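# Place the alphabetically first lettered box in the door tote

## Task

Find the box in the office whose top carries the earliest letter of the alphabet and put only that box into the tote beside the door, resting fully inside with no part over the rim; the robot must not tip over or finish leaning.

## Robot and tools

Robot: a Hello Robot Stretch 3 in a physics simulation. It has a two-wheeled base (0.33 m long, 0.34 m wide, round at the back) that pivots about a point midway between its drive wheels, 0.05 m behind the front edge. A lift rides a vertical mast, and a single telescoping arm reaches out to the robot's RIGHT side. The base cannot move sideways, so to shift the gripper forward or back you drive the base. With the arm pulled in and the wrist folded, a turn sweeps a circle of radius 0.28 m; an unfolded level wrist reaches past that circle.

Frames: the base frame has its origin on the floor between the drive wheels, x forward, y left, z up, in metres. hand_pose is reported in this frame at the point where closed fingertips meet; with all wrist joints at zero its x axis points up, y back along the arm toward the mast, z toward the rear. The odometry frame is the base frame where the scene began; base_odometry counts wheel rotation only (slip shows as travel), heading in rad, positive left, -3.142 to 3.142.

Tool move: performs one action and returns state plus images from the cameras listed in "cameras" (head_camera, nav_camera, wrist_camera or "all"; [] for none; omitted means all only when there is no action). The "pictures" line gives image order. With no action it just reports state and the scene number. An action contains "base", "joints" or both, optionally with "speeds", "pace" or "contact_limits"; or "servos": "reboot" by itself, which re-enables any servo that shut off.
- base: one object holding a single relative command. {"translate_m": d} drives d metres straight from the current spot, positive forward, range -3 to 3. {"rotate_rad": d} turns in place by d radians, positive left, range -6.4 to 6.4. Offsets count from the base position in the last state report (or from where it actually is if the previous move was still running).
- joints: absolute targets keyed by joint name. lift_m 0 to 1.1 m; arm_m 0 to 0.52 m extension; wrist_yaw_rad -1.345 to 4.42 (0 aligns gripper with arm, positive swings toward the front); wrist_pitch_rad -1.57 to 0.451 (0 level, negative tips fingers down); wrist_roll_rad -2.911 to 2.918 (0 fingers side by side); gripper_m -0.089 to 0.179 (larger is wider; real fingertip gap is about 0.007 m less when nearly shut, 0.025 m less fully open); head_pan_rad -3.953 to 1.73 (0 forward, positive left, -1.57 faces along the arm); head_tilt_rad -1.53 to 0.419 (negative looks down). Done tolerances: ±0.004 for lift, arm, gripper; ±0.02 yaw and roll; ±0.05 pitch; ±0.1 head.
- pace: "default" or "max". Default/max top speeds: translate 0.12/0.30 m/s, rotate 0.76/1.90 rad/s, lift 0.11/0.15 m/s, arm 0.14/0.40 m/s. The base is capped at 0.10 m/s and 0.63 rad/s unless lift_m < 0.30, arm_m < 0.03 and wrist_yaw_rad > 2.54 all hold. speeds: per-key top speed up to the max value.
- contact_limits: motor_effort percentage (1 to 100) at which a motion halts. arm_m takes a number (negative sense when retracting); lift_m takes {"down": v, "up": v}, measured as force beyond normal free travel (under about 12 may trip in free motion; defaults 32-47 down, 21-36 up); translate_m and rotate_rad only get a stop when you give one, triggered by either wheel's effort. Put a limit only alongside its own command.
- blocking: true/omitted returns after all motion settles; false returns within about 0.5 s while motion continues. A new move overrides only the targets it names.
Unknown keys make a call invalid; out-of-range values get it refused. A refusal, or an unrequested stop, cancels the remaining move, wait and finished_scene calls in that reply.

Tool wait: {"seconds": 0-10, "cameras": ...}; commands nothing, returns early once running moves settle. Tool stop: brakes all of your running motions; braked ones read "stopped" and may still press on contacts. Tool zoom_image: {"camera", "region": [x0, y0, x1, y1]} in pixels of that camera's latest image, origin top-left, at most 504 by 504. Tool finished_scene: {"scene": n}; ends the scene irreversibly, so the box must stay in place without the robot; after ending scene 1 make no further calls in that reply.

Results: "move" reads done or the worst status. base_status/joint_status: done, moving, off_target (rested short, may still push), contact_stop (that joint goes slack), time_out (14 s cap), torque_fault (wrist or head servo shut off after long strain; reboot needed). on_its_own lists uncommanded behaviour; "held at" is a target, not a reading. motor_effort in percent, positive toward higher values, bracket = peak of the last action; wheel effort positive pushes forward. lidar_m: 12 ranges in 30 degree sectors, first straight ahead then counter-clockwise (4th left, 7th behind, 10th right), plane 0.17 m up, 0.15-12 m, "-" for nothing or too close; misses glass and thin legs. wrist_depth_mm (45-1000) and head_depth_mm (280-4000): 7x7 median depths. turned_by_wheels vs turned_by_imu: trust the IMU if they differ by over 0.15. base_tilt in degrees, forward and right positive, with a fixed bias up to about 4.

Cameras: head_camera and nav_camera move with the head. head_camera images arrive rotated; turn them a quarter clockwise. nav_camera needs a quarter counterclockwise.

Grip by commanding gripper_m below the box width; release by going at least 0.05 above it. The reading never proves you hold something.

Cautions: before folding (yaw 3.0) or unfolding the wrist, keep lift 0.32-0.95, pitch -0.4, roll about 0; once folded lift may go to 0.25. If yaw is below -0.4, keep pitch at -0.5 or less. Pushing on something rigid with the gripper higher than about 0.45 m, or driving while holding something fixed, can topple the robot; back off if tilt appears. Avoid dropping the box from height, releasing it while moving, slamming or shoving hard into walls or furniture. A loose object may occasionally get nudged.

Each tool is called after "Emit:" as name([rows], argument=value, ...), one row to a line, values as JSON.

## Session

Emit:
move(joints={"head_pan_rad":0,"head_tilt_rad":-0.5}, cameras=["nav_camera"], pace="max")

Emit:
move(joints={"head_pan_rad":1.4}, cameras=["nav_camera","head_camera"], pace="max")

Emit:
move(joints={"head_pan_rad":-1.3}, cameras=["nav_camera","head_camera"], pace="max")

Emit:
move(joints={"head_pan_rad":-2.6}, cameras=["nav_camera","head_camera"], pace="max")

Emit:
move(joints={"head_pan_rad":-3.8}, cameras=["nav_camera","head_camera"], pace="max")

Scene clock: 0.77 s.
move: done
base_odometry: x=+0.000 y=+0.000 heading=+0.000
turned_by_wheels: +0.000
turned_by_imu: +0.000
base_tilt: forward=+1.0 right=-0.3
lidar_m: 1.39 2.07 1.11 0.87 0.86 0.91 1.35 1.08 1.13 0.89 0.88 0.94
head_depth_mm: 1235 1282 1341 1416 1485 1504 1343 / 1438 1512 1589 1685 1780 1608 1344 / 1708 1822 1961 2071 1970 1605 1344 / 1908 2093 2284 2403 1996 1597 1327 / 1836 1983 2178 2370 1906 1599 1336 / 1794 1903 2079 2286 1918 1593 1326 / 1711 1858 1988 2228 1966 1590 1340
base_status: not commanded
joint_positions: lift_m=+0.410 arm_m=+0.002 wrist_yaw_rad=+2.888 wrist_pitch_rad=-0.323 wrist_roll_rad=+0.000 gripper_m=+0.037 head_pan_rad=+0.000 head_tilt_rad=-0.500
joint_status: all done
measured_speeds: all 0
motor_effort: left_wheel=-0.4(0.5) right_wheel=+1.3(2.4) lift_m=+26.0(26.5) arm_m=-6.6(7.0) wrist_yaw_rad=+0.7(1.3) wrist_pitch_rad=+2.4(3.1) wrist_roll_rad=+0.6(1.1) gripper_m=+0.0(1.0) head_pan_rad=-0.2(1.4) head_tilt_rad=-1.6(3.1)
hand_pose: x=+0.0377 y=+0.0812 z=+0.4448 quat_wxyz=(+0.201, +0.706, +0.025, +0.678) (m; base frame)
wrist_depth_mm: - 718 - - - - - / 133 739 - - - - - / 140 175 - - - - - / 150 168 - - - - - / 160 171 959 913 913 923 928 / 709 182 128 695 721 745 741 / 625 192 602 626 583 622 629
pictures: nav_camera (sideways)
Images, in order (width x height): nav_camera 672x504.

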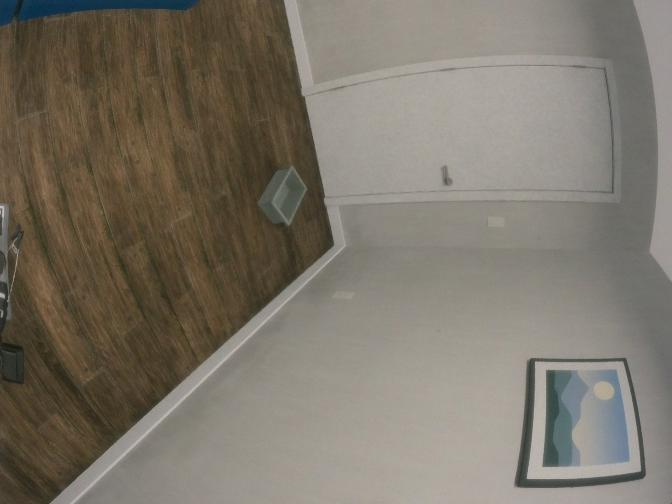

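Scene clock: 1.77 s.
move: done
base_odometry: x=+0.000 y=+0.000 heading=+0.000
turned_by_wheels: +0.000
turned_by_imu: +0.000
base_tilt: forward=+0.9 right=-0.1
lidar_m: 1.39 2.06 1.11 0.87 0.86 0.91 1.35 1.07 1.14 0.89 0.88 0.94
head_depth_mm: 964 1056 1183 1336 1524 1605 1338 / 908 1002 1099 1234 1412 1568 1344 / 858 939 1029 1152 1299 1471 1345 / 818 891 968 1078 1203 1370 1333 / 780 845 922 1013 1125 1261 1338 / 744 802 871 952 1063 1195 1276 / 723 780 840 913 993 1093 1220
base_status: not commanded
joint_positions: lift_m=+0.410 arm_m=+0.002 wrist_yaw_rad=+2.888 wrist_pitch_rad=-0.323 wrist_roll_rad=+0.000 gripper_m=+0.037 head_pan_rad=+1.431 head_tilt_rad=-0.501
joint_status: all done
measured_speeds: all 0
motor_effort: left_wheel=-0.2(0.4) right_wheel=+1.9(2.6) lift_m=+26.2(26.6) arm_m=-8.4(8.5) wrist_yaw_rad=+0.5(1.1) wrist_pitch_rad=+2.6(3.2) wrist_roll_rad=+1.1(1.1) gripper_m=+0.5(1.4) head_pan_rad=-0.5(4.5) head_tilt_rad=-1.9(4.4)
hand_pose: x=+0.0377 y=+0.0812 z=+0.4448 quat_wxyz=(+0.201, +0.706, +0.025, +0.678) (m; base frame)
wrist_depth_mm: - 714 - - - - - / 133 738 - - - - - / 140 174 - - - - - / 149 167 - - - - - / 161 171 967 909 917 924 923 / 717 182 128 690 716 748 745 / 612 192 610 615 587 624 628
pictures: head_camera (sideways), nav_camera (sideways)
Images, in order (width x height): head_camera 896x504, nav_camera 672x504.

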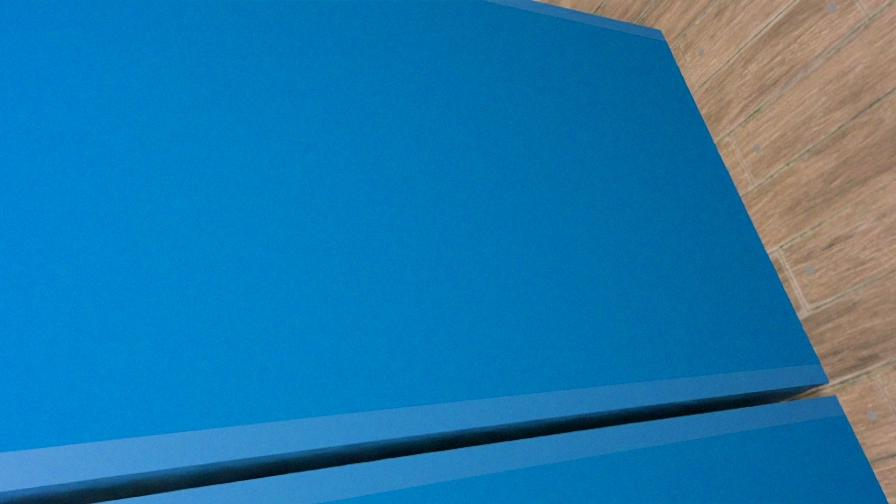

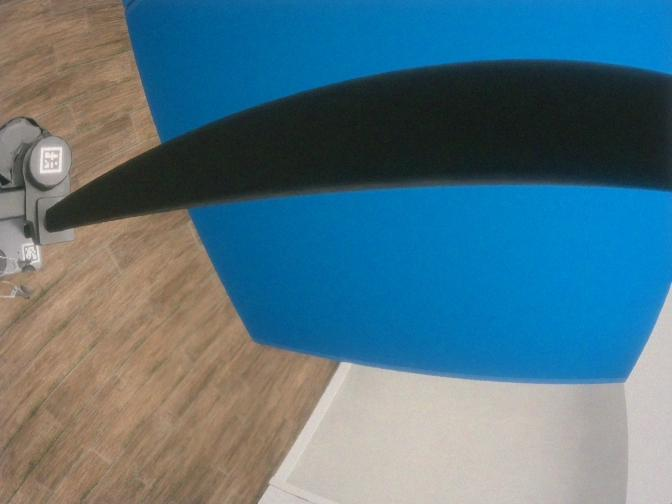

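Scene clock: 3.03 s.
move: done
base_odometry: x=+0.000 y=+0.000 heading=+0.000
turned_by_wheels: +0.000
turned_by_imu: +0.000
base_tilt: forward=+1.0 right=-0.1
lidar_m: 1.38 2.07 1.11 0.87 0.86 0.91 1.35 1.08 1.14 0.89 0.88 0.94
head_depth_mm: 762 830 910 1019 1143 1297 1352 / 752 819 899 994 1114 1265 1341 / 741 809 889 983 1092 1240 1332 / 733 797 868 965 1072 1212 1309 / 727 784 860 948 1053 1199 1302 / 716 773 846 933 1039 1163 1280 / 709 764 836 917 1017 1146 1271
base_status: not commanded
joint_positions: lift_m=+0.410 arm_m=+0.002 wrist_yaw_rad=+2.888 wrist_pitch_rad=-0.323 wrist_roll_rad=+0.000 gripper_m=+0.037 head_pan_rad=-1.347 head_tilt_rad=-0.501
joint_status: all done
measured_speeds: all 0
motor_effort: left_wheel=-0.1(0.5) right_wheel=+1.6(2.4) lift_m=+26.9(26.9) arm_m=-11.1(11.1) wrist_yaw_rad=+0.5(1.4) wrist_pitch_rad=+2.5(3.1) wrist_roll_rad=+0.9(1.0) gripper_m=+0.1(1.1) head_pan_rad=+3.2(5.5) head_tilt_rad=-2.3(3.0)
hand_pose: x=+0.0377 y=+0.0812 z=+0.4448 quat_wxyz=(+0.201, +0.706, +0.025, +0.678) (m; base frame)
wrist_depth_mm: - 724 - - - - - / 133 757 - - - - - / 141 175 - - - - - / 150 167 - - - - - / 161 172 957 925 939 921 914 / 714 183 127 690 722 740 743 / 623 192 611 624 583 625 621
pictures: head_camera (sideways), nav_camera (sideways)
Images, in order (width x height): head_camera 896x504, nav_camera 672x504.

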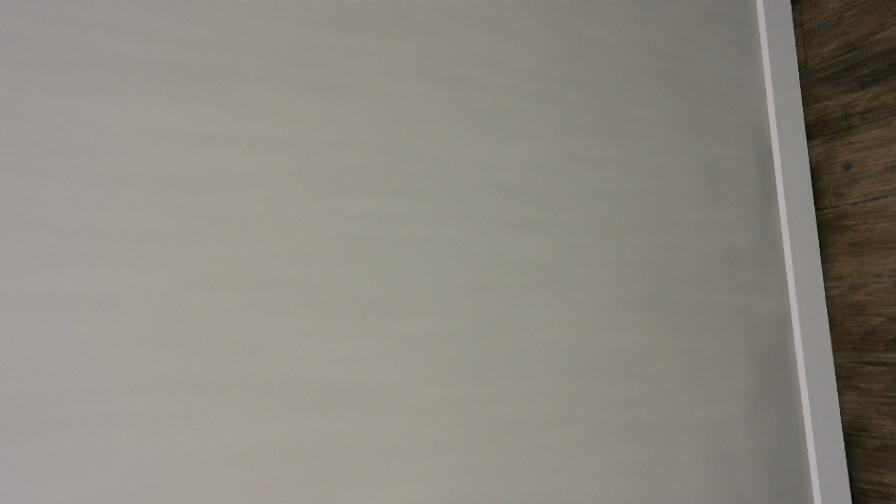

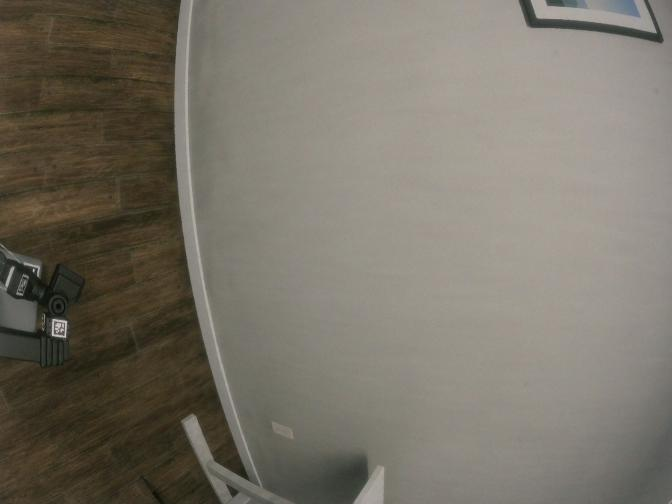

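Scene clock: 4.00 s.
move: done
base_odometry: x=+0.000 y=+0.000 heading=+0.000
turned_by_wheels: +0.000
turned_by_imu: +0.000
base_tilt: forward=+1.0 right=+0.0
lidar_m: 1.39 2.07 1.11 0.86 0.86 0.91 1.35 1.08 1.14 0.89 0.88 0.94
head_depth_mm: 1387 1501 1087 1807 1930 1606 1335 / 1404 1505 1074 1822 1955 1608 1342 / 1425 1535 1074 1556 1632 1557 1336 / 1448 1542 1070 1520 1825 1603 1336 / 1460 1571 1061 1915 1989 1548 1334 / 1486 1596 1058 1965 1937 1593 1340 / 1500 1596 1132 1525 1785 1603 1334
base_status: not commanded
joint_positions: lift_m=+0.410 arm_m=+0.002 wrist_yaw_rad=+2.888 wrist_pitch_rad=-0.323 wrist_roll_rad=+0.000 gripper_m=+0.037 head_pan_rad=-2.650 head_tilt_rad=-0.501
joint_status: all done
measured_speeds: all 0
motor_effort: left_wheel=-0.1(0.5) right_wheel=+2.1(2.4) lift_m=+27.0(27.1) arm_m=-12.7(12.8) wrist_yaw_rad=+1.2(1.4) wrist_pitch_rad=+2.7(3.1) wrist_roll_rad=+0.8(1.0) gripper_m=-0.2(1.2) head_pan_rad=+3.1(5.5) head_tilt_rad=-1.9(2.8)
hand_pose: x=+0.0377 y=+0.0812 z=+0.4448 quat_wxyz=(+0.201, +0.706, +0.025, +0.678) (m; base frame)
wrist_depth_mm: - 707 - - - - - / 132 742 - - - - - / 141 174 - - - - - / 149 167 - - - - - / 161 172 968 951 931 927 920 / 705 182 127 696 715 749 743 / 626 193 606 641 586 630 626
pictures: head_camera (sideways), nav_camera (sideways)
Images, in order (width x height): head_camera 896x504, nav_camera 672x504.

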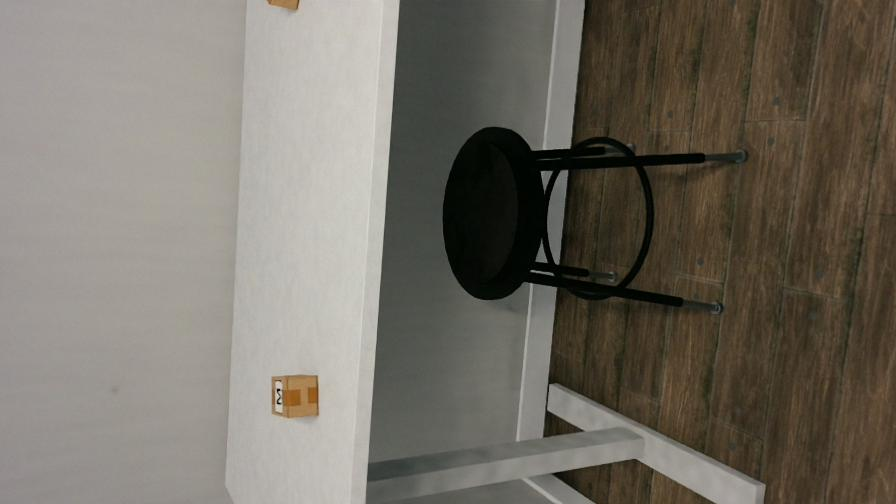

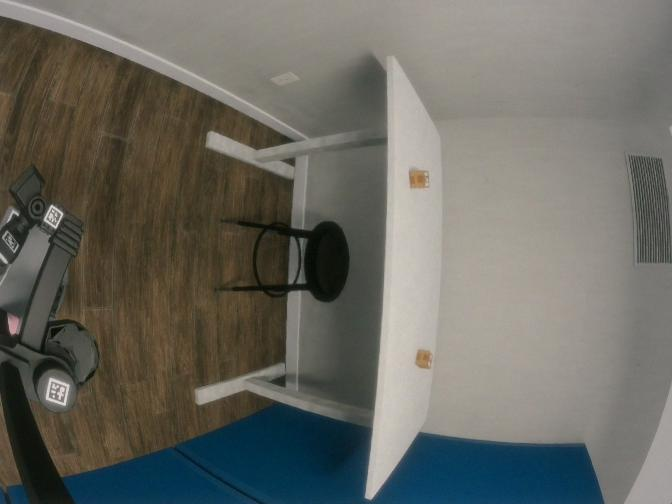

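Scene clock: 4.97 s.
move: done
base_odometry: x=+0.000 y=+0.000 heading=+0.000
turned_by_wheels: +0.000
turned_by_imu: +0.000
base_tilt: forward=+0.8 right=-0.1
lidar_m: 1.39 2.07 1.11 0.87 0.86 0.91 1.35 1.08 1.14 0.89 0.88 0.94
head_depth_mm: 710 761 823 891 - - - / 740 795 859 936 1031 1161 1281 / 775 835 907 998 1103 1234 1304 / 812 880 963 1060 1188 1333 1343 / 856 933 1028 1136 1271 1453 1340 / 907 992 1095 1221 1387 1532 1342 / 963 1054 1178 1317 1517 1594 1332
base_status: not commanded
joint_positions: lift_m=+0.410 arm_m=+0.002 wrist_yaw_rad=+2.888 wrist_pitch_rad=-0.323 wrist_roll_rad=+0.000 gripper_m=+0.037 head_pan_rad=-3.850 head_tilt_rad=-0.501
joint_status: all done
measured_speeds: all 0
motor_effort: left_wheel=-0.4(0.4) right_wheel=+2.1(2.5) lift_m=+27.1(27.2) arm_m=-14.9(14.9) wrist_yaw_rad=+0.9(1.1) wrist_pitch_rad=+2.8(3.1) wrist_roll_rad=+0.8(1.0) gripper_m=+1.0(1.0) head_pan_rad=+2.9(4.9) head_tilt_rad=-1.4(3.3)
hand_pose: x=+0.0377 y=+0.0812 z=+0.4448 quat_wxyz=(+0.201, +0.706, +0.025, +0.678) (m; base frame)
wrist_depth_mm: - 718 - - - - - / 133 763 - - - - - / 140 174 - - - - - / 150 167 - - - - - / 160 171 954 942 926 916 932 / 720 183 127 691 708 736 742 / 619 192 591 640 590 635 624
pictures: head_camera (sideways), nav_camera (sideways)
Images, in order (width x height): head_camera 896x504, nav_camera 672x504.

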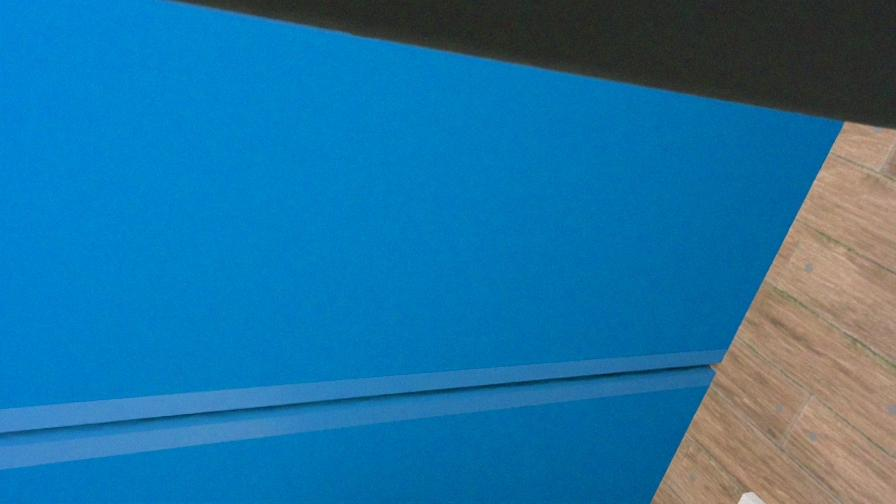

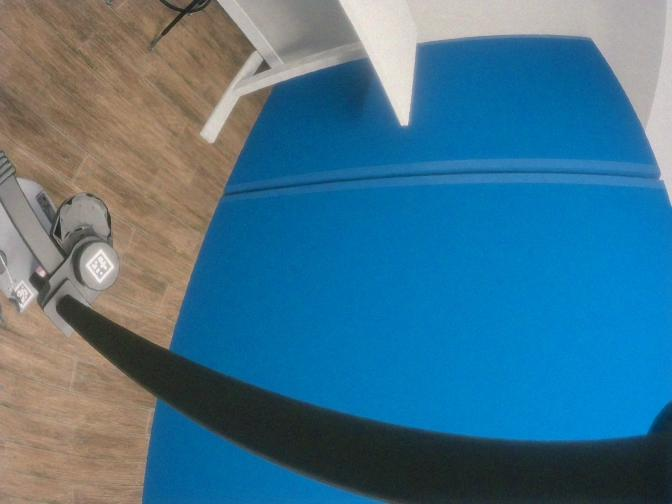

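Emit:
move(joints={"head_pan_rad":-2.9,"head_tilt_rad":-0.4}, cameras=["head_camera","nav_camera"], pace="max")

Emit:
zoom_image(camera="head_camera", region=[260, 70, 410, 170])

Emit:
zoom_image(camera="head_camera", region=[260, 170, 410, 270])

Scene clock: 17.13 s.
move: done
base_odometry: x=+0.000 y=+0.000 heading=+0.000
turned_by_wheels: +0.000
turned_by_imu: +0.001
base_tilt: forward=+0.7 right=-0.1
lidar_m: 1.39 2.07 1.11 0.87 0.86 0.91 1.35 1.08 1.14 0.89 0.88 0.94
head_depth_mm: 1486 1589 1568 1091 1533 1626 1452 / 1468 1571 1548 1088 1998 1773 1440 / 1453 1560 1558 1090 1965 1757 1436 / 1442 1555 1541 1074 1955 1761 1447 / 1434 1541 1515 1072 1358 1709 1435 / 1412 1507 1509 1061 1354 1642 1429 / 1408 1497 1473 1055 1883 1747 1418
base_status: not commanded
joint_positions: lift_m=+0.410 arm_m=+0.002 wrist_yaw_rad=+2.888 wrist_pitch_rad=-0.323 wrist_roll_rad=+0.000 gripper_m=+0.037 head_pan_rad=-2.878 head_tilt_rad=-0.403
joint_status: all done
measured_speeds: all 0
motor_effort: left_wheel=-0.3(0.4) right_wheel=+2.2(2.5) lift_m=+28.0(28.1) arm_m=-22.3(22.5) wrist_yaw_rad=+1.1(1.4) wrist_pitch_rad=+2.6(3.1) wrist_roll_rad=+0.8(1.1) gripper_m=+0.2(1.3) head_pan_rad=-0.4(5.4) head_tilt_rad=+3.0(5.6)
hand_pose: x=+0.0377 y=+0.0812 z=+0.4448 quat_wxyz=(+0.201, +0.706, +0.025, +0.678) (m; base frame)
wrist_depth_mm: - 717 - - - - - / 133 749 - - - - - / 141 174 - - - - - / 149 167 - - - - - / 160 171 951 910 908 915 938 / 715 182 127 690 722 740 752 / 624 194 604 631 604 629 629
pictures: head_camera (sideways), nav_camera (sideways)
Images, in order (width x height): head_camera 896x504, nav_camera 672x504.

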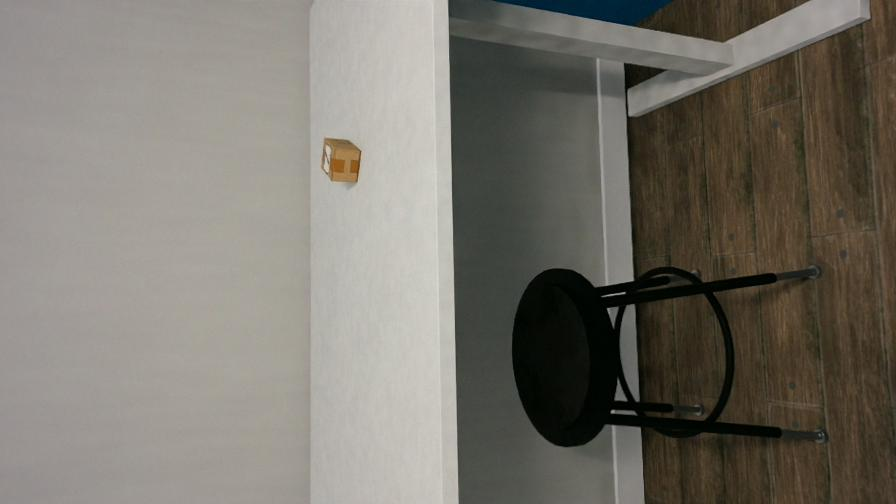

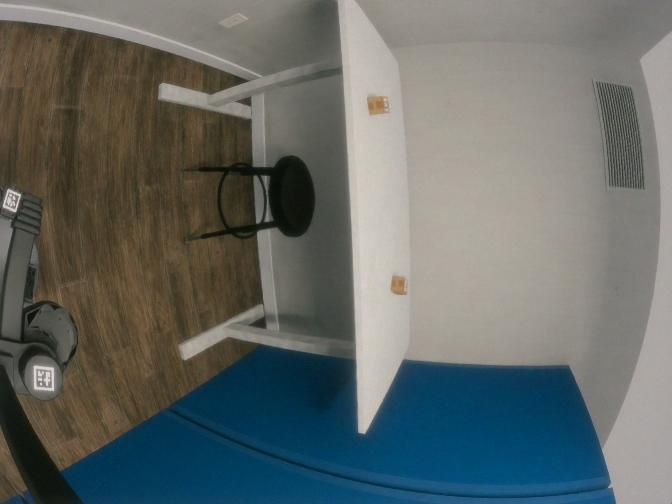

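Scaled by 3.360 from the camera's 896x504 image, which has a finer 1280x720 frame.

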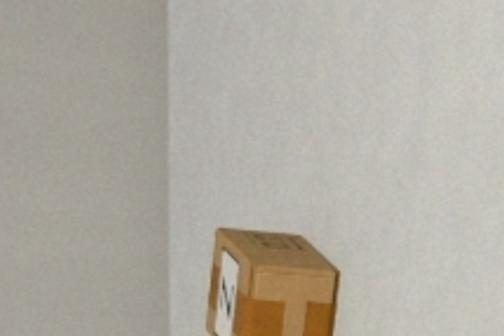

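Scaled by 3.360 from the camera's 896x504 image, which has a finer 1280x720 frame.

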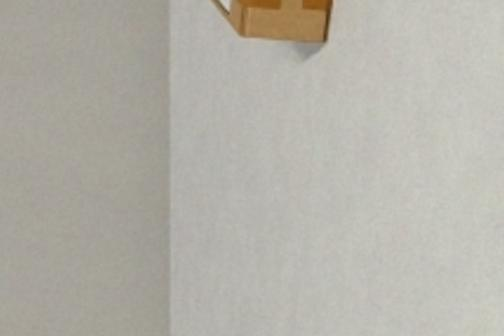

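Emit:
zoom_image(camera="head_camera", region=[310, 130, 370, 190])

Emit:
move(joints={"head_pan_rad":-2.6}, cameras=["head_camera"], pace="max")

Emit:
zoom_image(camera="head_camera", region=[290, 370, 390, 440])

Emit:
zoom_image(camera="head_camera", region=[290, 0, 390, 70])

Scaled by 8.400 from the camera's 896x504 image, which has a finer 1280x720 frame.

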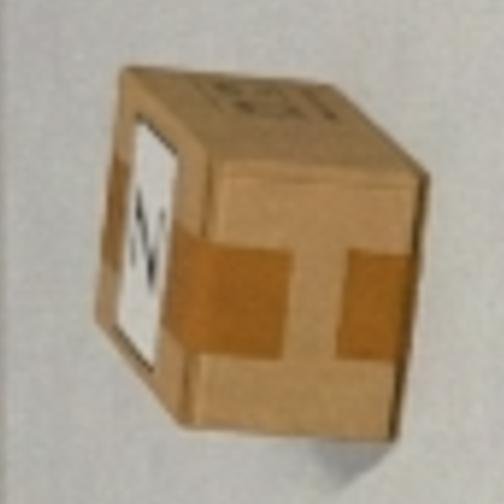

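Scene clock: 21.70 s.
move: done
base_odometry: x=+0.000 y=+0.000 heading=+0.000
turned_by_wheels: +0.000
turned_by_imu: +0.001
base_tilt: forward=+0.9 right=+0.0
lidar_m: 1.39 2.06 1.11 0.87 0.86 0.91 1.35 1.08 1.14 0.89 0.88 0.94
head_depth_mm: 1377 1490 1538 1029 1820 1803 1453 / 1409 1503 1561 1029 1803 1671 1449 / 1436 1531 1556 1093 1371 1778 1447 / 1459 1559 1545 1085 1510 1706 1436 / 1483 1589 1539 1854 2018 1771 1443 / 1508 1620 1520 1871 2014 1678 1431 / 1533 1634 1516 1413 1844 1698 1402
base_status: not commanded
joint_positions: lift_m=+0.410 arm_m=+0.002 wrist_yaw_rad=+2.888 wrist_pitch_rad=-0.323 wrist_roll_rad=+0.000 gripper_m=+0.037 head_pan_rad=-2.600 head_tilt_rad=-0.400
joint_status: all done
measured_speeds: all 0
motor_effort: left_wheel=-0.1(0.4) right_wheel=+2.2(2.3) lift_m=+28.4(28.7) arm_m=-23.3(23.6) wrist_yaw_rad=+0.6(1.1) wrist_pitch_rad=+2.7(3.0) wrist_roll_rad=+0.8(1.1) gripper_m=-0.4(0.9) head_pan_rad=+3.3(4.8) head_tilt_rad=+3.1(4.2)
hand_pose: x=+0.0377 y=+0.0812 z=+0.4448 quat_wxyz=(+0.201, +0.706, +0.025, +0.678) (m; base frame)
wrist_depth_mm: - 709 - - - - - / 133 749 - - - - - / 140 175 - - - - - / 149 167 - - - - - / 160 172 950 933 933 938 944 / 712 182 128 695 717 753 752 / 615 193 611 632 585 627 632
pictures: head_camera (sideways)
Images, in order (width x height): head_camera 896x504.

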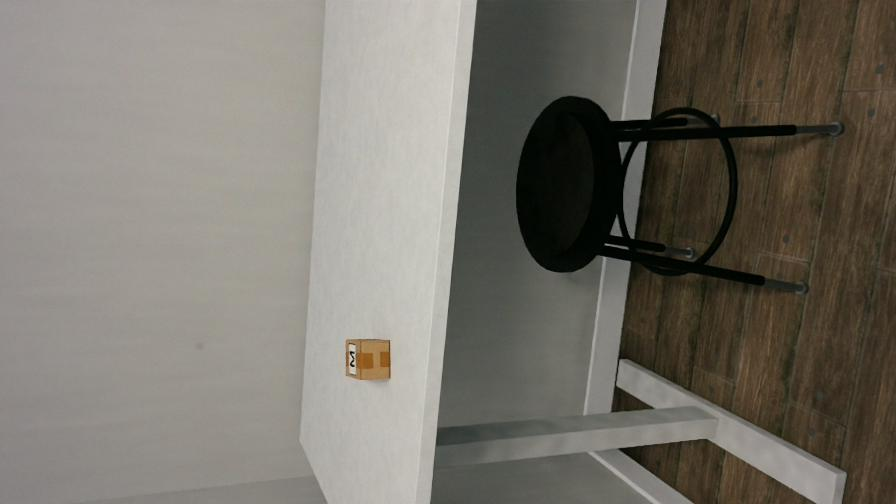

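Scaled by 5.040 from the camera's 896x504 image, which has a finer 1280x720 frame.

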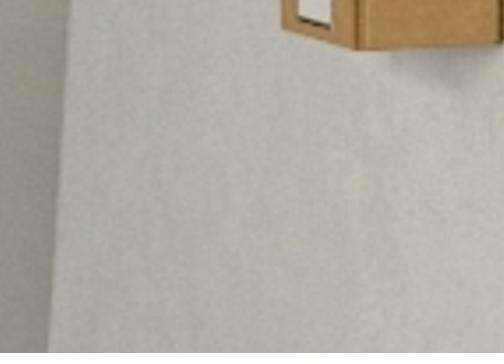

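Scaled by 5.040 from the camera's 896x504 image, which has a finer 1280x720 frame.

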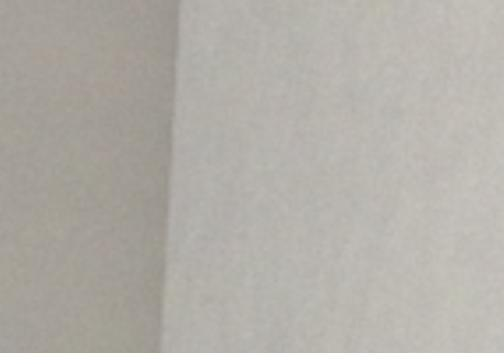

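Emit:
zoom_image(camera="head_camera", region=[335, 330, 395, 390])

Emit:
move(base={"rotate_rad":0.55}, joints={"head_pan_rad":-0.15,"head_tilt_rad":-0.5}, cameras=["head_camera","nav_camera"], pace="max")

Scaled by 8.400 from the camera's 896x504 image, which has a finer 1280x720 frame.

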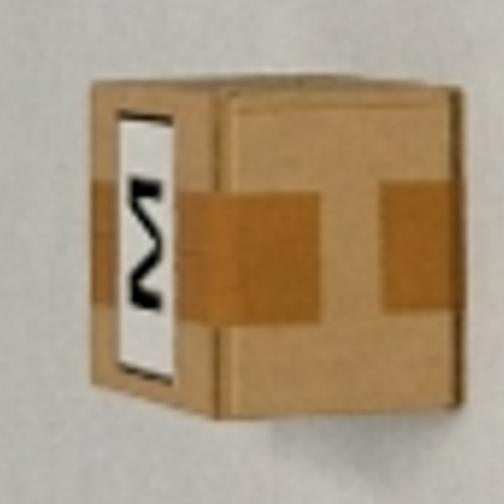

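Scene clock: 32.37 s.
move: done
base_odometry: x=+0.000 y=+0.000 heading=+0.549
turned_by_wheels: +0.549
turned_by_imu: +0.548
base_tilt: forward=+1.1 right=-0.1
lidar_m: 2.07 1.09 0.86 0.85 0.92 1.35 1.08 1.12 0.89 0.88 0.95 1.42
head_depth_mm: 1753 1908 2076 2269 2018 1603 1340 / 1733 1900 2097 2293 1926 1606 1347 / 1746 1910 2092 2300 1942 1603 1338 / 1760 1908 2108 2330 1986 1608 1335 / 1777 1942 2119 2286 1973 1597 1336 / 1796 1966 2143 2344 1997 1607 1331 / 1818 1957 2160 2349 1978 1591 1333
base_status: done
joint_positions: lift_m=+0.410 arm_m=+0.002 wrist_yaw_rad=+2.888 wrist_pitch_rad=-0.323 wrist_roll_rad=+0.000 gripper_m=+0.037 head_pan_rad=-0.134 head_tilt_rad=-0.499
joint_status: all done
measured_speeds: translate_m=+0.000 rotate_rad=+0.000 lift_m=+0.000 arm_m=+0.000 wrist_yaw_rad=+0.000 wrist_pitch_rad=+0.000 wrist_roll_rad=+0.000 head_pan_rad=-0.024 head_tilt_rad=+0.000
motor_effort: left_wheel=-10.2(14.9) right_wheel=+9.7(13.9) lift_m=+29.5(30.0) arm_m=-21.8(23.7) wrist_yaw_rad=+0.5(1.2) wrist_pitch_rad=+2.7(3.0) wrist_roll_rad=+0.8(1.1) gripper_m=-0.2(1.3) head_pan_rad=-2.8(5.2) head_tilt_rad=-2.6(6.9)
hand_pose: x=+0.0377 y=+0.0812 z=+0.4448 quat_wxyz=(+0.201, +0.706, +0.025, +0.678) (m; base frame)
wrist_depth_mm: - 138 - 802 - - - / 133 - - 857 - - - / 140 154 - 911 - - - / 149 158 - - - - - / 164 170 954 934 899 926 909 / 732 182 128 691 719 758 748 / 625 192 595 625 592 626 630
pictures: head_camera (sideways), nav_camera (sideways)
Images, in order (width x height): head_camera 896x504, nav_camera 672x504.

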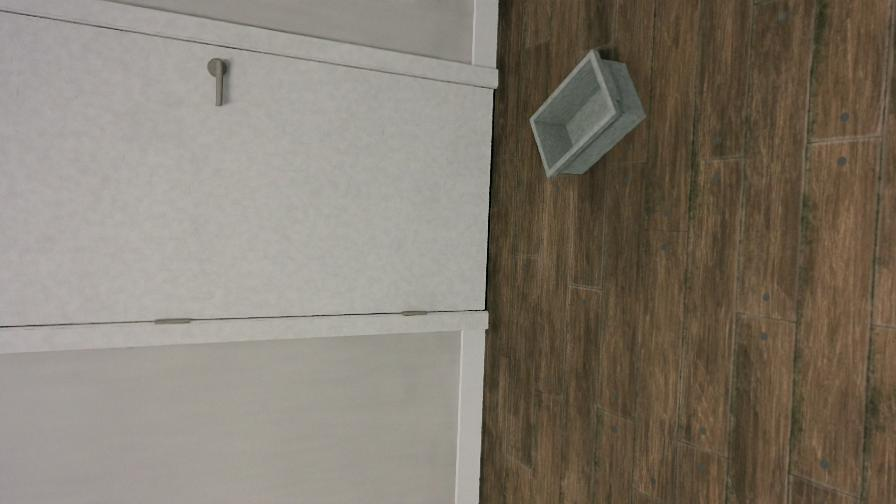

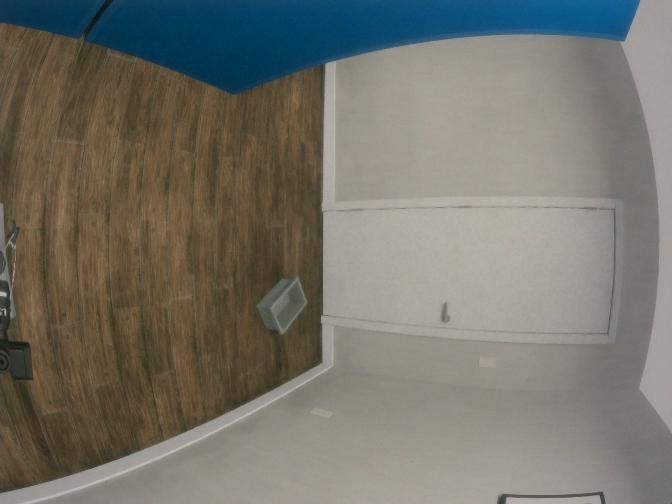

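Emit:
move(base={"rotate_rad":0.12})

Emit:
move(base={"translate_m":1.75}, joints={"head_pan_rad":1.2,"head_tilt_rad":-0.4,"lift_m":0.9}, cameras=["head_camera","nav_camera"], pace="max")

Scene clock: 38.87 s.
move: done
base_odometry: x=+0.000 y=+0.000 heading=+0.669
turned_by_wheels: +0.119
turned_by_imu: +0.119
base_tilt: forward=+1.1 right=-0.2
lidar_m: 2.07 1.00 0.85 0.85 0.97 1.08 1.11 1.03 0.88 0.88 1.00 1.69
head_depth_mm: 1708 1851 2010 2199 1921 1597 1344 / 1720 1872 2058 2272 1941 1595 1335 / 1758 1907 2071 2317 1979 1606 1339 / 1791 1938 2115 2321 2002 1601 1347 / 1819 1999 2177 2366 1981 1594 1336 / 1849 2013 2205 2410 1990 1599 1335 / 1873 2058 2244 2435 1971 1594 1340
base_status: done
joint_positions: lift_m=+0.410 arm_m=+0.002 wrist_yaw_rad=+2.888 wrist_pitch_rad=-0.323 wrist_roll_rad=+0.000 gripper_m=+0.037 head_pan_rad=-0.150 head_tilt_rad=-0.500
joint_status: not commanded
measured_speeds: all 0
motor_effort: left_wheel=-10.7(14.2) right_wheel=+10.8(13.9) lift_m=+30.0(30.5) arm_m=-21.8(22.1) wrist_yaw_rad=+0.6(1.1) wrist_pitch_rad=+2.4(3.2) wrist_roll_rad=+0.8(1.1) gripper_m=-0.1(1.6) head_pan_rad=-2.7(4.2) head_tilt_rad=-2.1(3.5)
hand_pose: x=+0.0377 y=+0.0812 z=+0.4448 quat_wxyz=(+0.201, +0.706, +0.025, +0.678) (m; base frame)
wrist_depth_mm: - 139 - - 779 - - / 133 - - - 837 - - / 140 155 - - 914 - - / 150 164 - - - - - / 167 172 953 906 918 918 915 / 735 182 127 685 714 733 744 / 624 192 605 631 588 623 634
pictures: none

Scene clock: 53.87 s.
move: time_out
base_odometry: x=+1.099 y=+0.869 heading=+0.669
turned_by_wheels: +0.000
turned_by_imu: +0.001
base_tilt: forward=+0.9 right=-0.2
lidar_m: 0.71 0.84 1.42 0.57 0.60 1.01 2.44 1.42 1.20 1.20 0.85 0.70
head_depth_mm: 1857 1854 1848 1897 1882 1705 1452 / 2543 2545 2574 2601 2262 1774 1437 / 3134 3260 3510 3249 2300 1780 1427 / 3112 3292 3536 3256 2261 1760 1435 / 3123 3239 3471 3257 2278 1757 1431 / 3018 3179 3535 3231 2284 1761 1436 / 3045 3185 3436 2749 1002 998 998
base_status: translate_m time_out (by the wheels' count: +1.4016 of +1.7500)
joint_positions: lift_m=+0.900 arm_m=+0.002 wrist_yaw_rad=+2.888 wrist_pitch_rad=-0.324 wrist_roll_rad=+0.000 gripper_m=+0.037 head_pan_rad=+1.200 head_tilt_rad=-0.400
joint_status: all done
measured_speeds: all 0
motor_effort: left_wheel=+1.3(12.7) right_wheel=+1.7(14.2) lift_m=+21.4(33.4) arm_m=-23.1(23.8) wrist_yaw_rad=+0.3(1.5) wrist_pitch_rad=+2.9(3.6) wrist_roll_rad=+0.9(1.1) gripper_m=-0.2(1.4) head_pan_rad=-2.2(5.2) head_tilt_rad=+3.4(5.3)
hand_pose: x=+0.0376 y=+0.0810 z=+0.9343 quat_wxyz=(+0.202, +0.706, +0.025, +0.678) (m; base frame)
wrist_depth_mm: - 496 - - - - - / 133 520 - - - - - / 141 174 - - - - - / 150 167 - - - - - / 160 170 693 - - - - / - 182 128 - - - - / - 193 - - - - -
pictures: head_camera (sideways), nav_camera (sideways)
Images, in order (width x height): head_camera 896x504, nav_camera 672x504.

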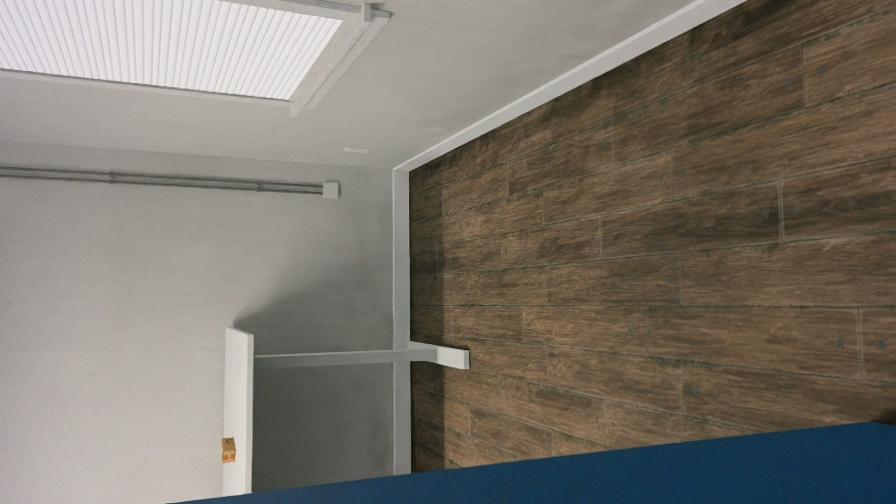

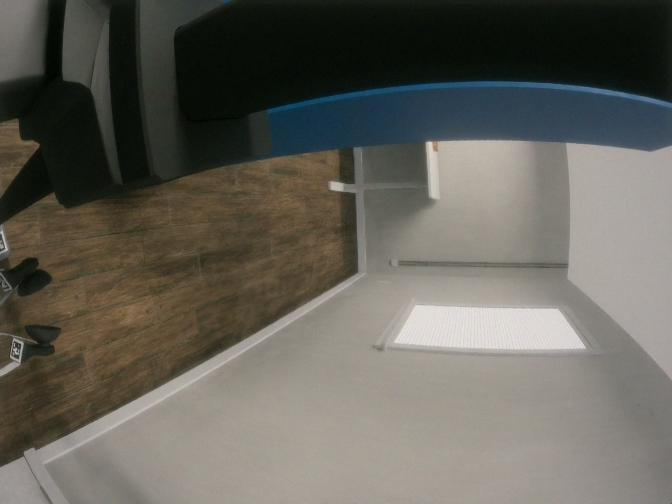

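Emit:
move(base={"translate_m":0.33}, joints={"head_pan_rad":1.4}, cameras=["head_camera","nav_camera"], pace="max")

Emit:
zoom_image(camera="head_camera", region=[200, 254, 450, 504])

Scene clock: 61.87 s.
move: done
base_odometry: x=+1.358 y=+1.074 heading=+0.669
turned_by_wheels: +0.000
turned_by_imu: +0.001
base_tilt: forward=+1.1 right=-0.2
lidar_m: 0.42 0.48 0.80 3.06 0.71 0.87 2.72 1.51 1.28 0.85 0.47 0.39
head_depth_mm: 2588 2391 2185 2087 1936 1702 1448 / 2968 3135 3399 3106 2329 1766 1451 / 3015 3194 3491 3271 2276 1760 1445 / 3054 3214 3479 3231 2282 1767 1435 / 3085 3244 3551 3235 2274 1767 1437 / 3111 3302 3551 3193 2290 1749 1439 / 3137 3335 3625 3223 2287 1745 1439
base_status: done
joint_positions: lift_m=+0.900 arm_m=+0.002 wrist_yaw_rad=+2.888 wrist_pitch_rad=-0.324 wrist_roll_rad=+0.000 gripper_m=+0.037 head_pan_rad=+1.400 head_tilt_rad=-0.400
joint_status: all done
measured_speeds: all 0
motor_effort: left_wheel=+5.6(12.7) right_wheel=+3.6(11.0) lift_m=+22.2(22.2) arm_m=-21.4(22.7) wrist_yaw_rad=+0.5(1.2) wrist_pitch_rad=+2.9(3.5) wrist_roll_rad=+0.8(1.1) gripper_m=-0.3(1.3) head_pan_rad=+3.2(4.5) head_tilt_rad=+2.6(4.5)
hand_pose: x=+0.0376 y=+0.0810 z=+0.9343 quat_wxyz=(+0.202, +0.706, +0.025, +0.678) (m; base frame)
wrist_depth_mm: - - - - - - 472 / 133 - - - - - 466 / 140 - - - - - 470 / 149 169 - - - - 471 / 160 173 - - - - 468 / - 182 127 - 131 - 467 / 680 192 - - - - 470
pictures: head_camera (sideways), nav_camera (sideways)
Images, in order (width x height): head_camera 896x504, nav_camera 672x504.

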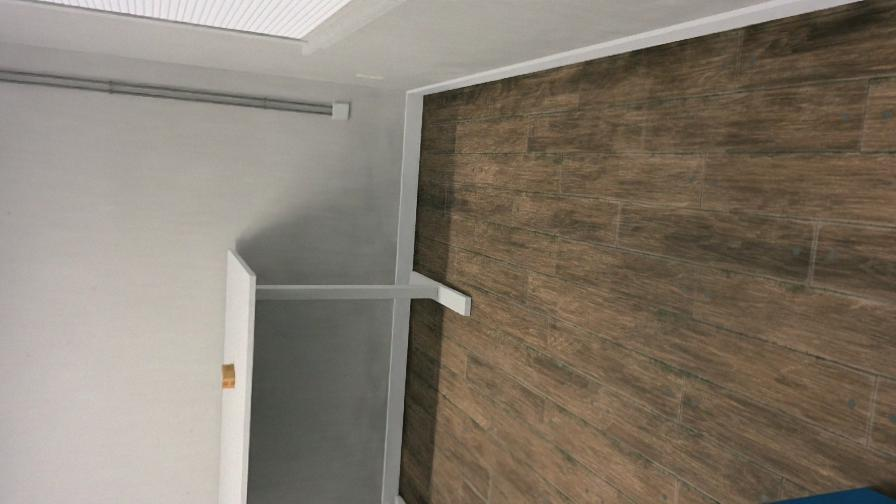

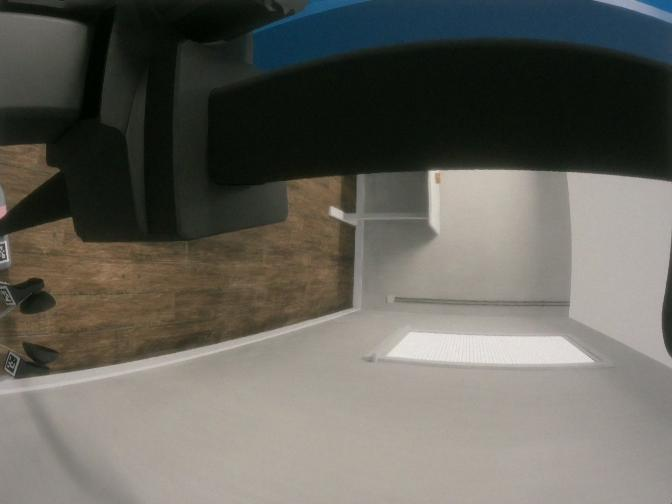

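Scaled by 2.016 from the camera's 896x504 image, which has a finer 1280x720 frame.

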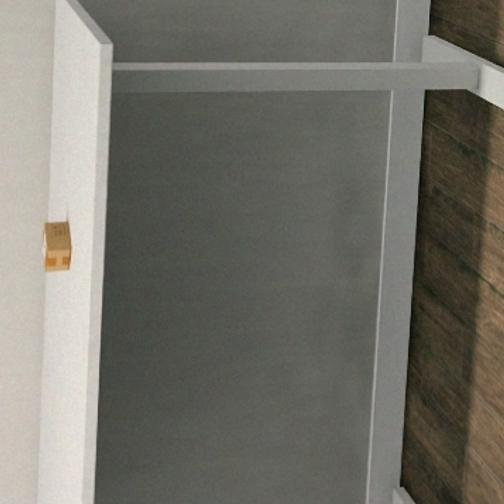

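Emit:
move(base={"rotate_rad":1.66}, joints={"head_pan_rad":0.0}, pace="max")

Emit:
move(base={"translate_m":1.3}, joints={"head_pan_rad":0.1}, pace="max", cameras=["head_camera","nav_camera"])

Emit:
zoom_image(camera="head_camera", region=[200, 0, 450, 250])

Emit:
zoom_image(camera="head_camera", region=[200, 254, 450, 504])

Scene clock: 77.93 s.
move: done
base_odometry: x=+1.358 y=+1.074 heading=+2.329
turned_by_wheels: +1.659
turned_by_imu: +1.654
base_tilt: forward=+1.1 right=-0.1
lidar_m: 1.01 0.70 0.98 2.39 1.44 1.28 0.75 0.45 0.39 0.42 0.50 0.92
head_depth_mm: 2913 3078 3329 3284 2327 1783 1447 / 3000 3158 3468 3222 2322 1776 1435 / 3130 3318 3698 3246 2270 1777 1438 / 3258 3396 3768 3272 2278 1758 1438 / 3382 3587 3903 3291 2264 1752 1430 / 3323 916 970 1027 1086 1163 1242 / 753 784 823 859 904 958 1008
base_status: done
joint_positions: lift_m=+0.900 arm_m=+0.002 wrist_yaw_rad=+2.888 wrist_pitch_rad=-0.324 wrist_roll_rad=+0.000 gripper_m=+0.037 head_pan_rad=-0.003 head_tilt_rad=-0.400
joint_status: all done
measured_speeds: all 0
motor_effort: left_wheel=-9.8(14.0) right_wheel=+11.4(15.6) lift_m=+22.5(22.8) arm_m=-22.8(23.9) wrist_yaw_rad=+0.9(1.2) wrist_pitch_rad=+3.1(3.5) wrist_roll_rad=+1.0(1.2) gripper_m=+0.6(1.1) head_pan_rad=+2.6(4.7) head_tilt_rad=+2.9(4.3)
hand_pose: x=+0.0376 y=+0.0810 z=+0.9343 quat_wxyz=(+0.202, +0.706, +0.025, +0.678) (m; base frame)
wrist_depth_mm: - - - - - - 497 / 133 - - - - - 532 / 140 - - - - - - / 150 169 - - - - - / - 172 - - - - - / - 183 128 - - - - / - 192 - - - - -
pictures: none

Scene clock: 91.87 s.
move: done
base_odometry: x=+0.465 y=+2.018 heading=+2.329
turned_by_wheels: +0.000
turned_by_imu: +0.001
base_tilt: forward=+1.1 right=+0.0
lidar_m: 1.79 2.28 2.46 1.08 0.37 0.36 1.50 0.92 0.81 0.81 0.96 1.76
head_depth_mm: 1909 2019 1989 2274 2155 1791 1457 / 1976 2140 1741 2395 2294 1775 1444 / 2087 2190 2237 2553 2299 1765 1451 / 2169 2331 2242 2696 2285 1757 1435 / 2256 2446 2593 2842 2267 1749 1419 / 2430 2594 2254 2856 2295 1759 1448 / 2552 2784 2927 3071 2253 1738 1442
base_status: done
joint_positions: lift_m=+0.900 arm_m=+0.002 wrist_yaw_rad=+2.888 wrist_pitch_rad=-0.324 wrist_roll_rad=+0.000 gripper_m=+0.037 head_pan_rad=+0.101 head_tilt_rad=-0.400
joint_status: all done
measured_speeds: all 0
motor_effort: left_wheel=+5.4(12.5) right_wheel=+3.8(18.1) lift_m=+23.6(24.0) arm_m=-18.4(23.4) wrist_yaw_rad=+1.0(1.3) wrist_pitch_rad=+2.7(3.5) wrist_roll_rad=+0.9(1.2) gripper_m=-0.2(1.6) head_pan_rad=-1.0(4.8) head_tilt_rad=+2.4(4.2)
hand_pose: x=+0.0376 y=+0.0810 z=+0.9343 quat_wxyz=(+0.202, +0.706, +0.025, +0.678) (m; base frame)
wrist_depth_mm: - 151 - - - - - / 133 - - - - - - / 140 - - - - - - / 149 169 - - - - - / 162 168 - - - - - / - 182 127 - - - - / - 192 - - - - -
pictures: head_camera (sideways), nav_camera (sideways)
Images, in order (width x height): head_camera 896x504, nav_camera 672x504.

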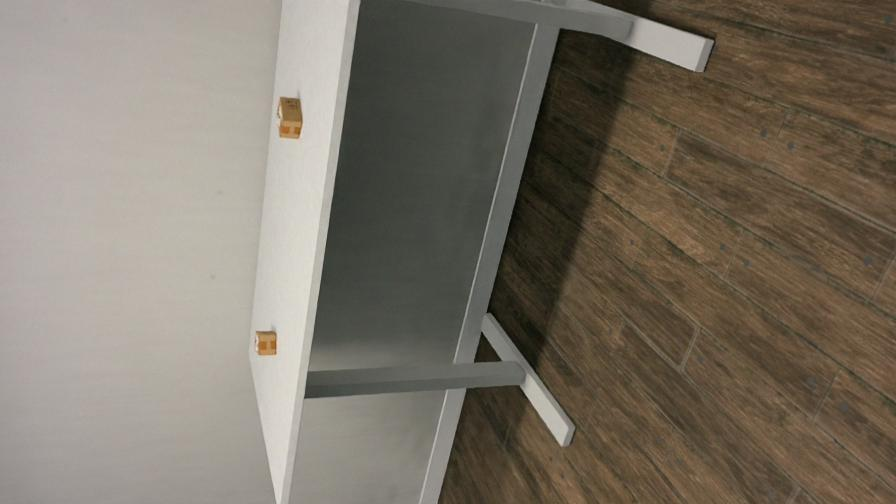

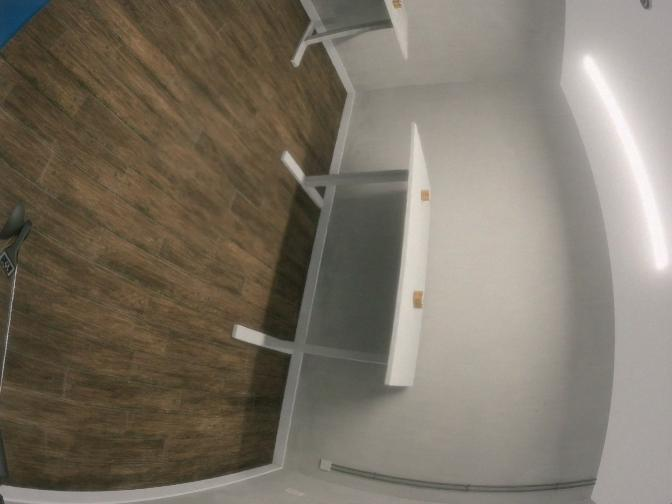

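Scaled by 2.016 from the camera's 896x504 image, which has a finer 1280x720 frame.

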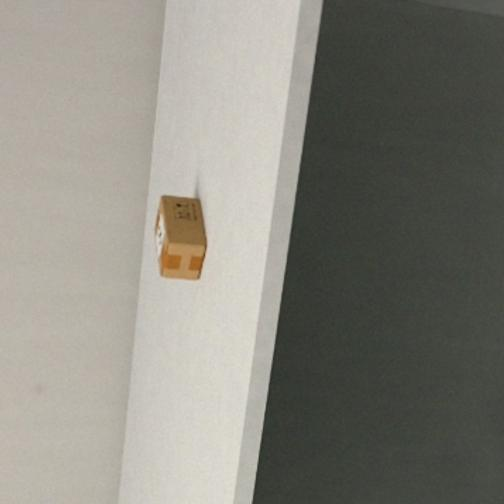

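Scaled by 2.016 from the camera's 896x504 image, which has a finer 1280x720 frame.

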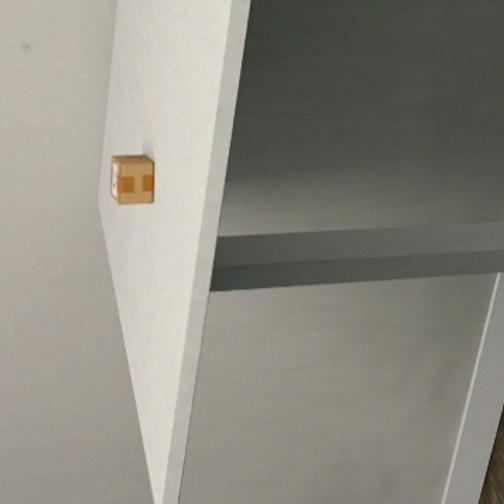

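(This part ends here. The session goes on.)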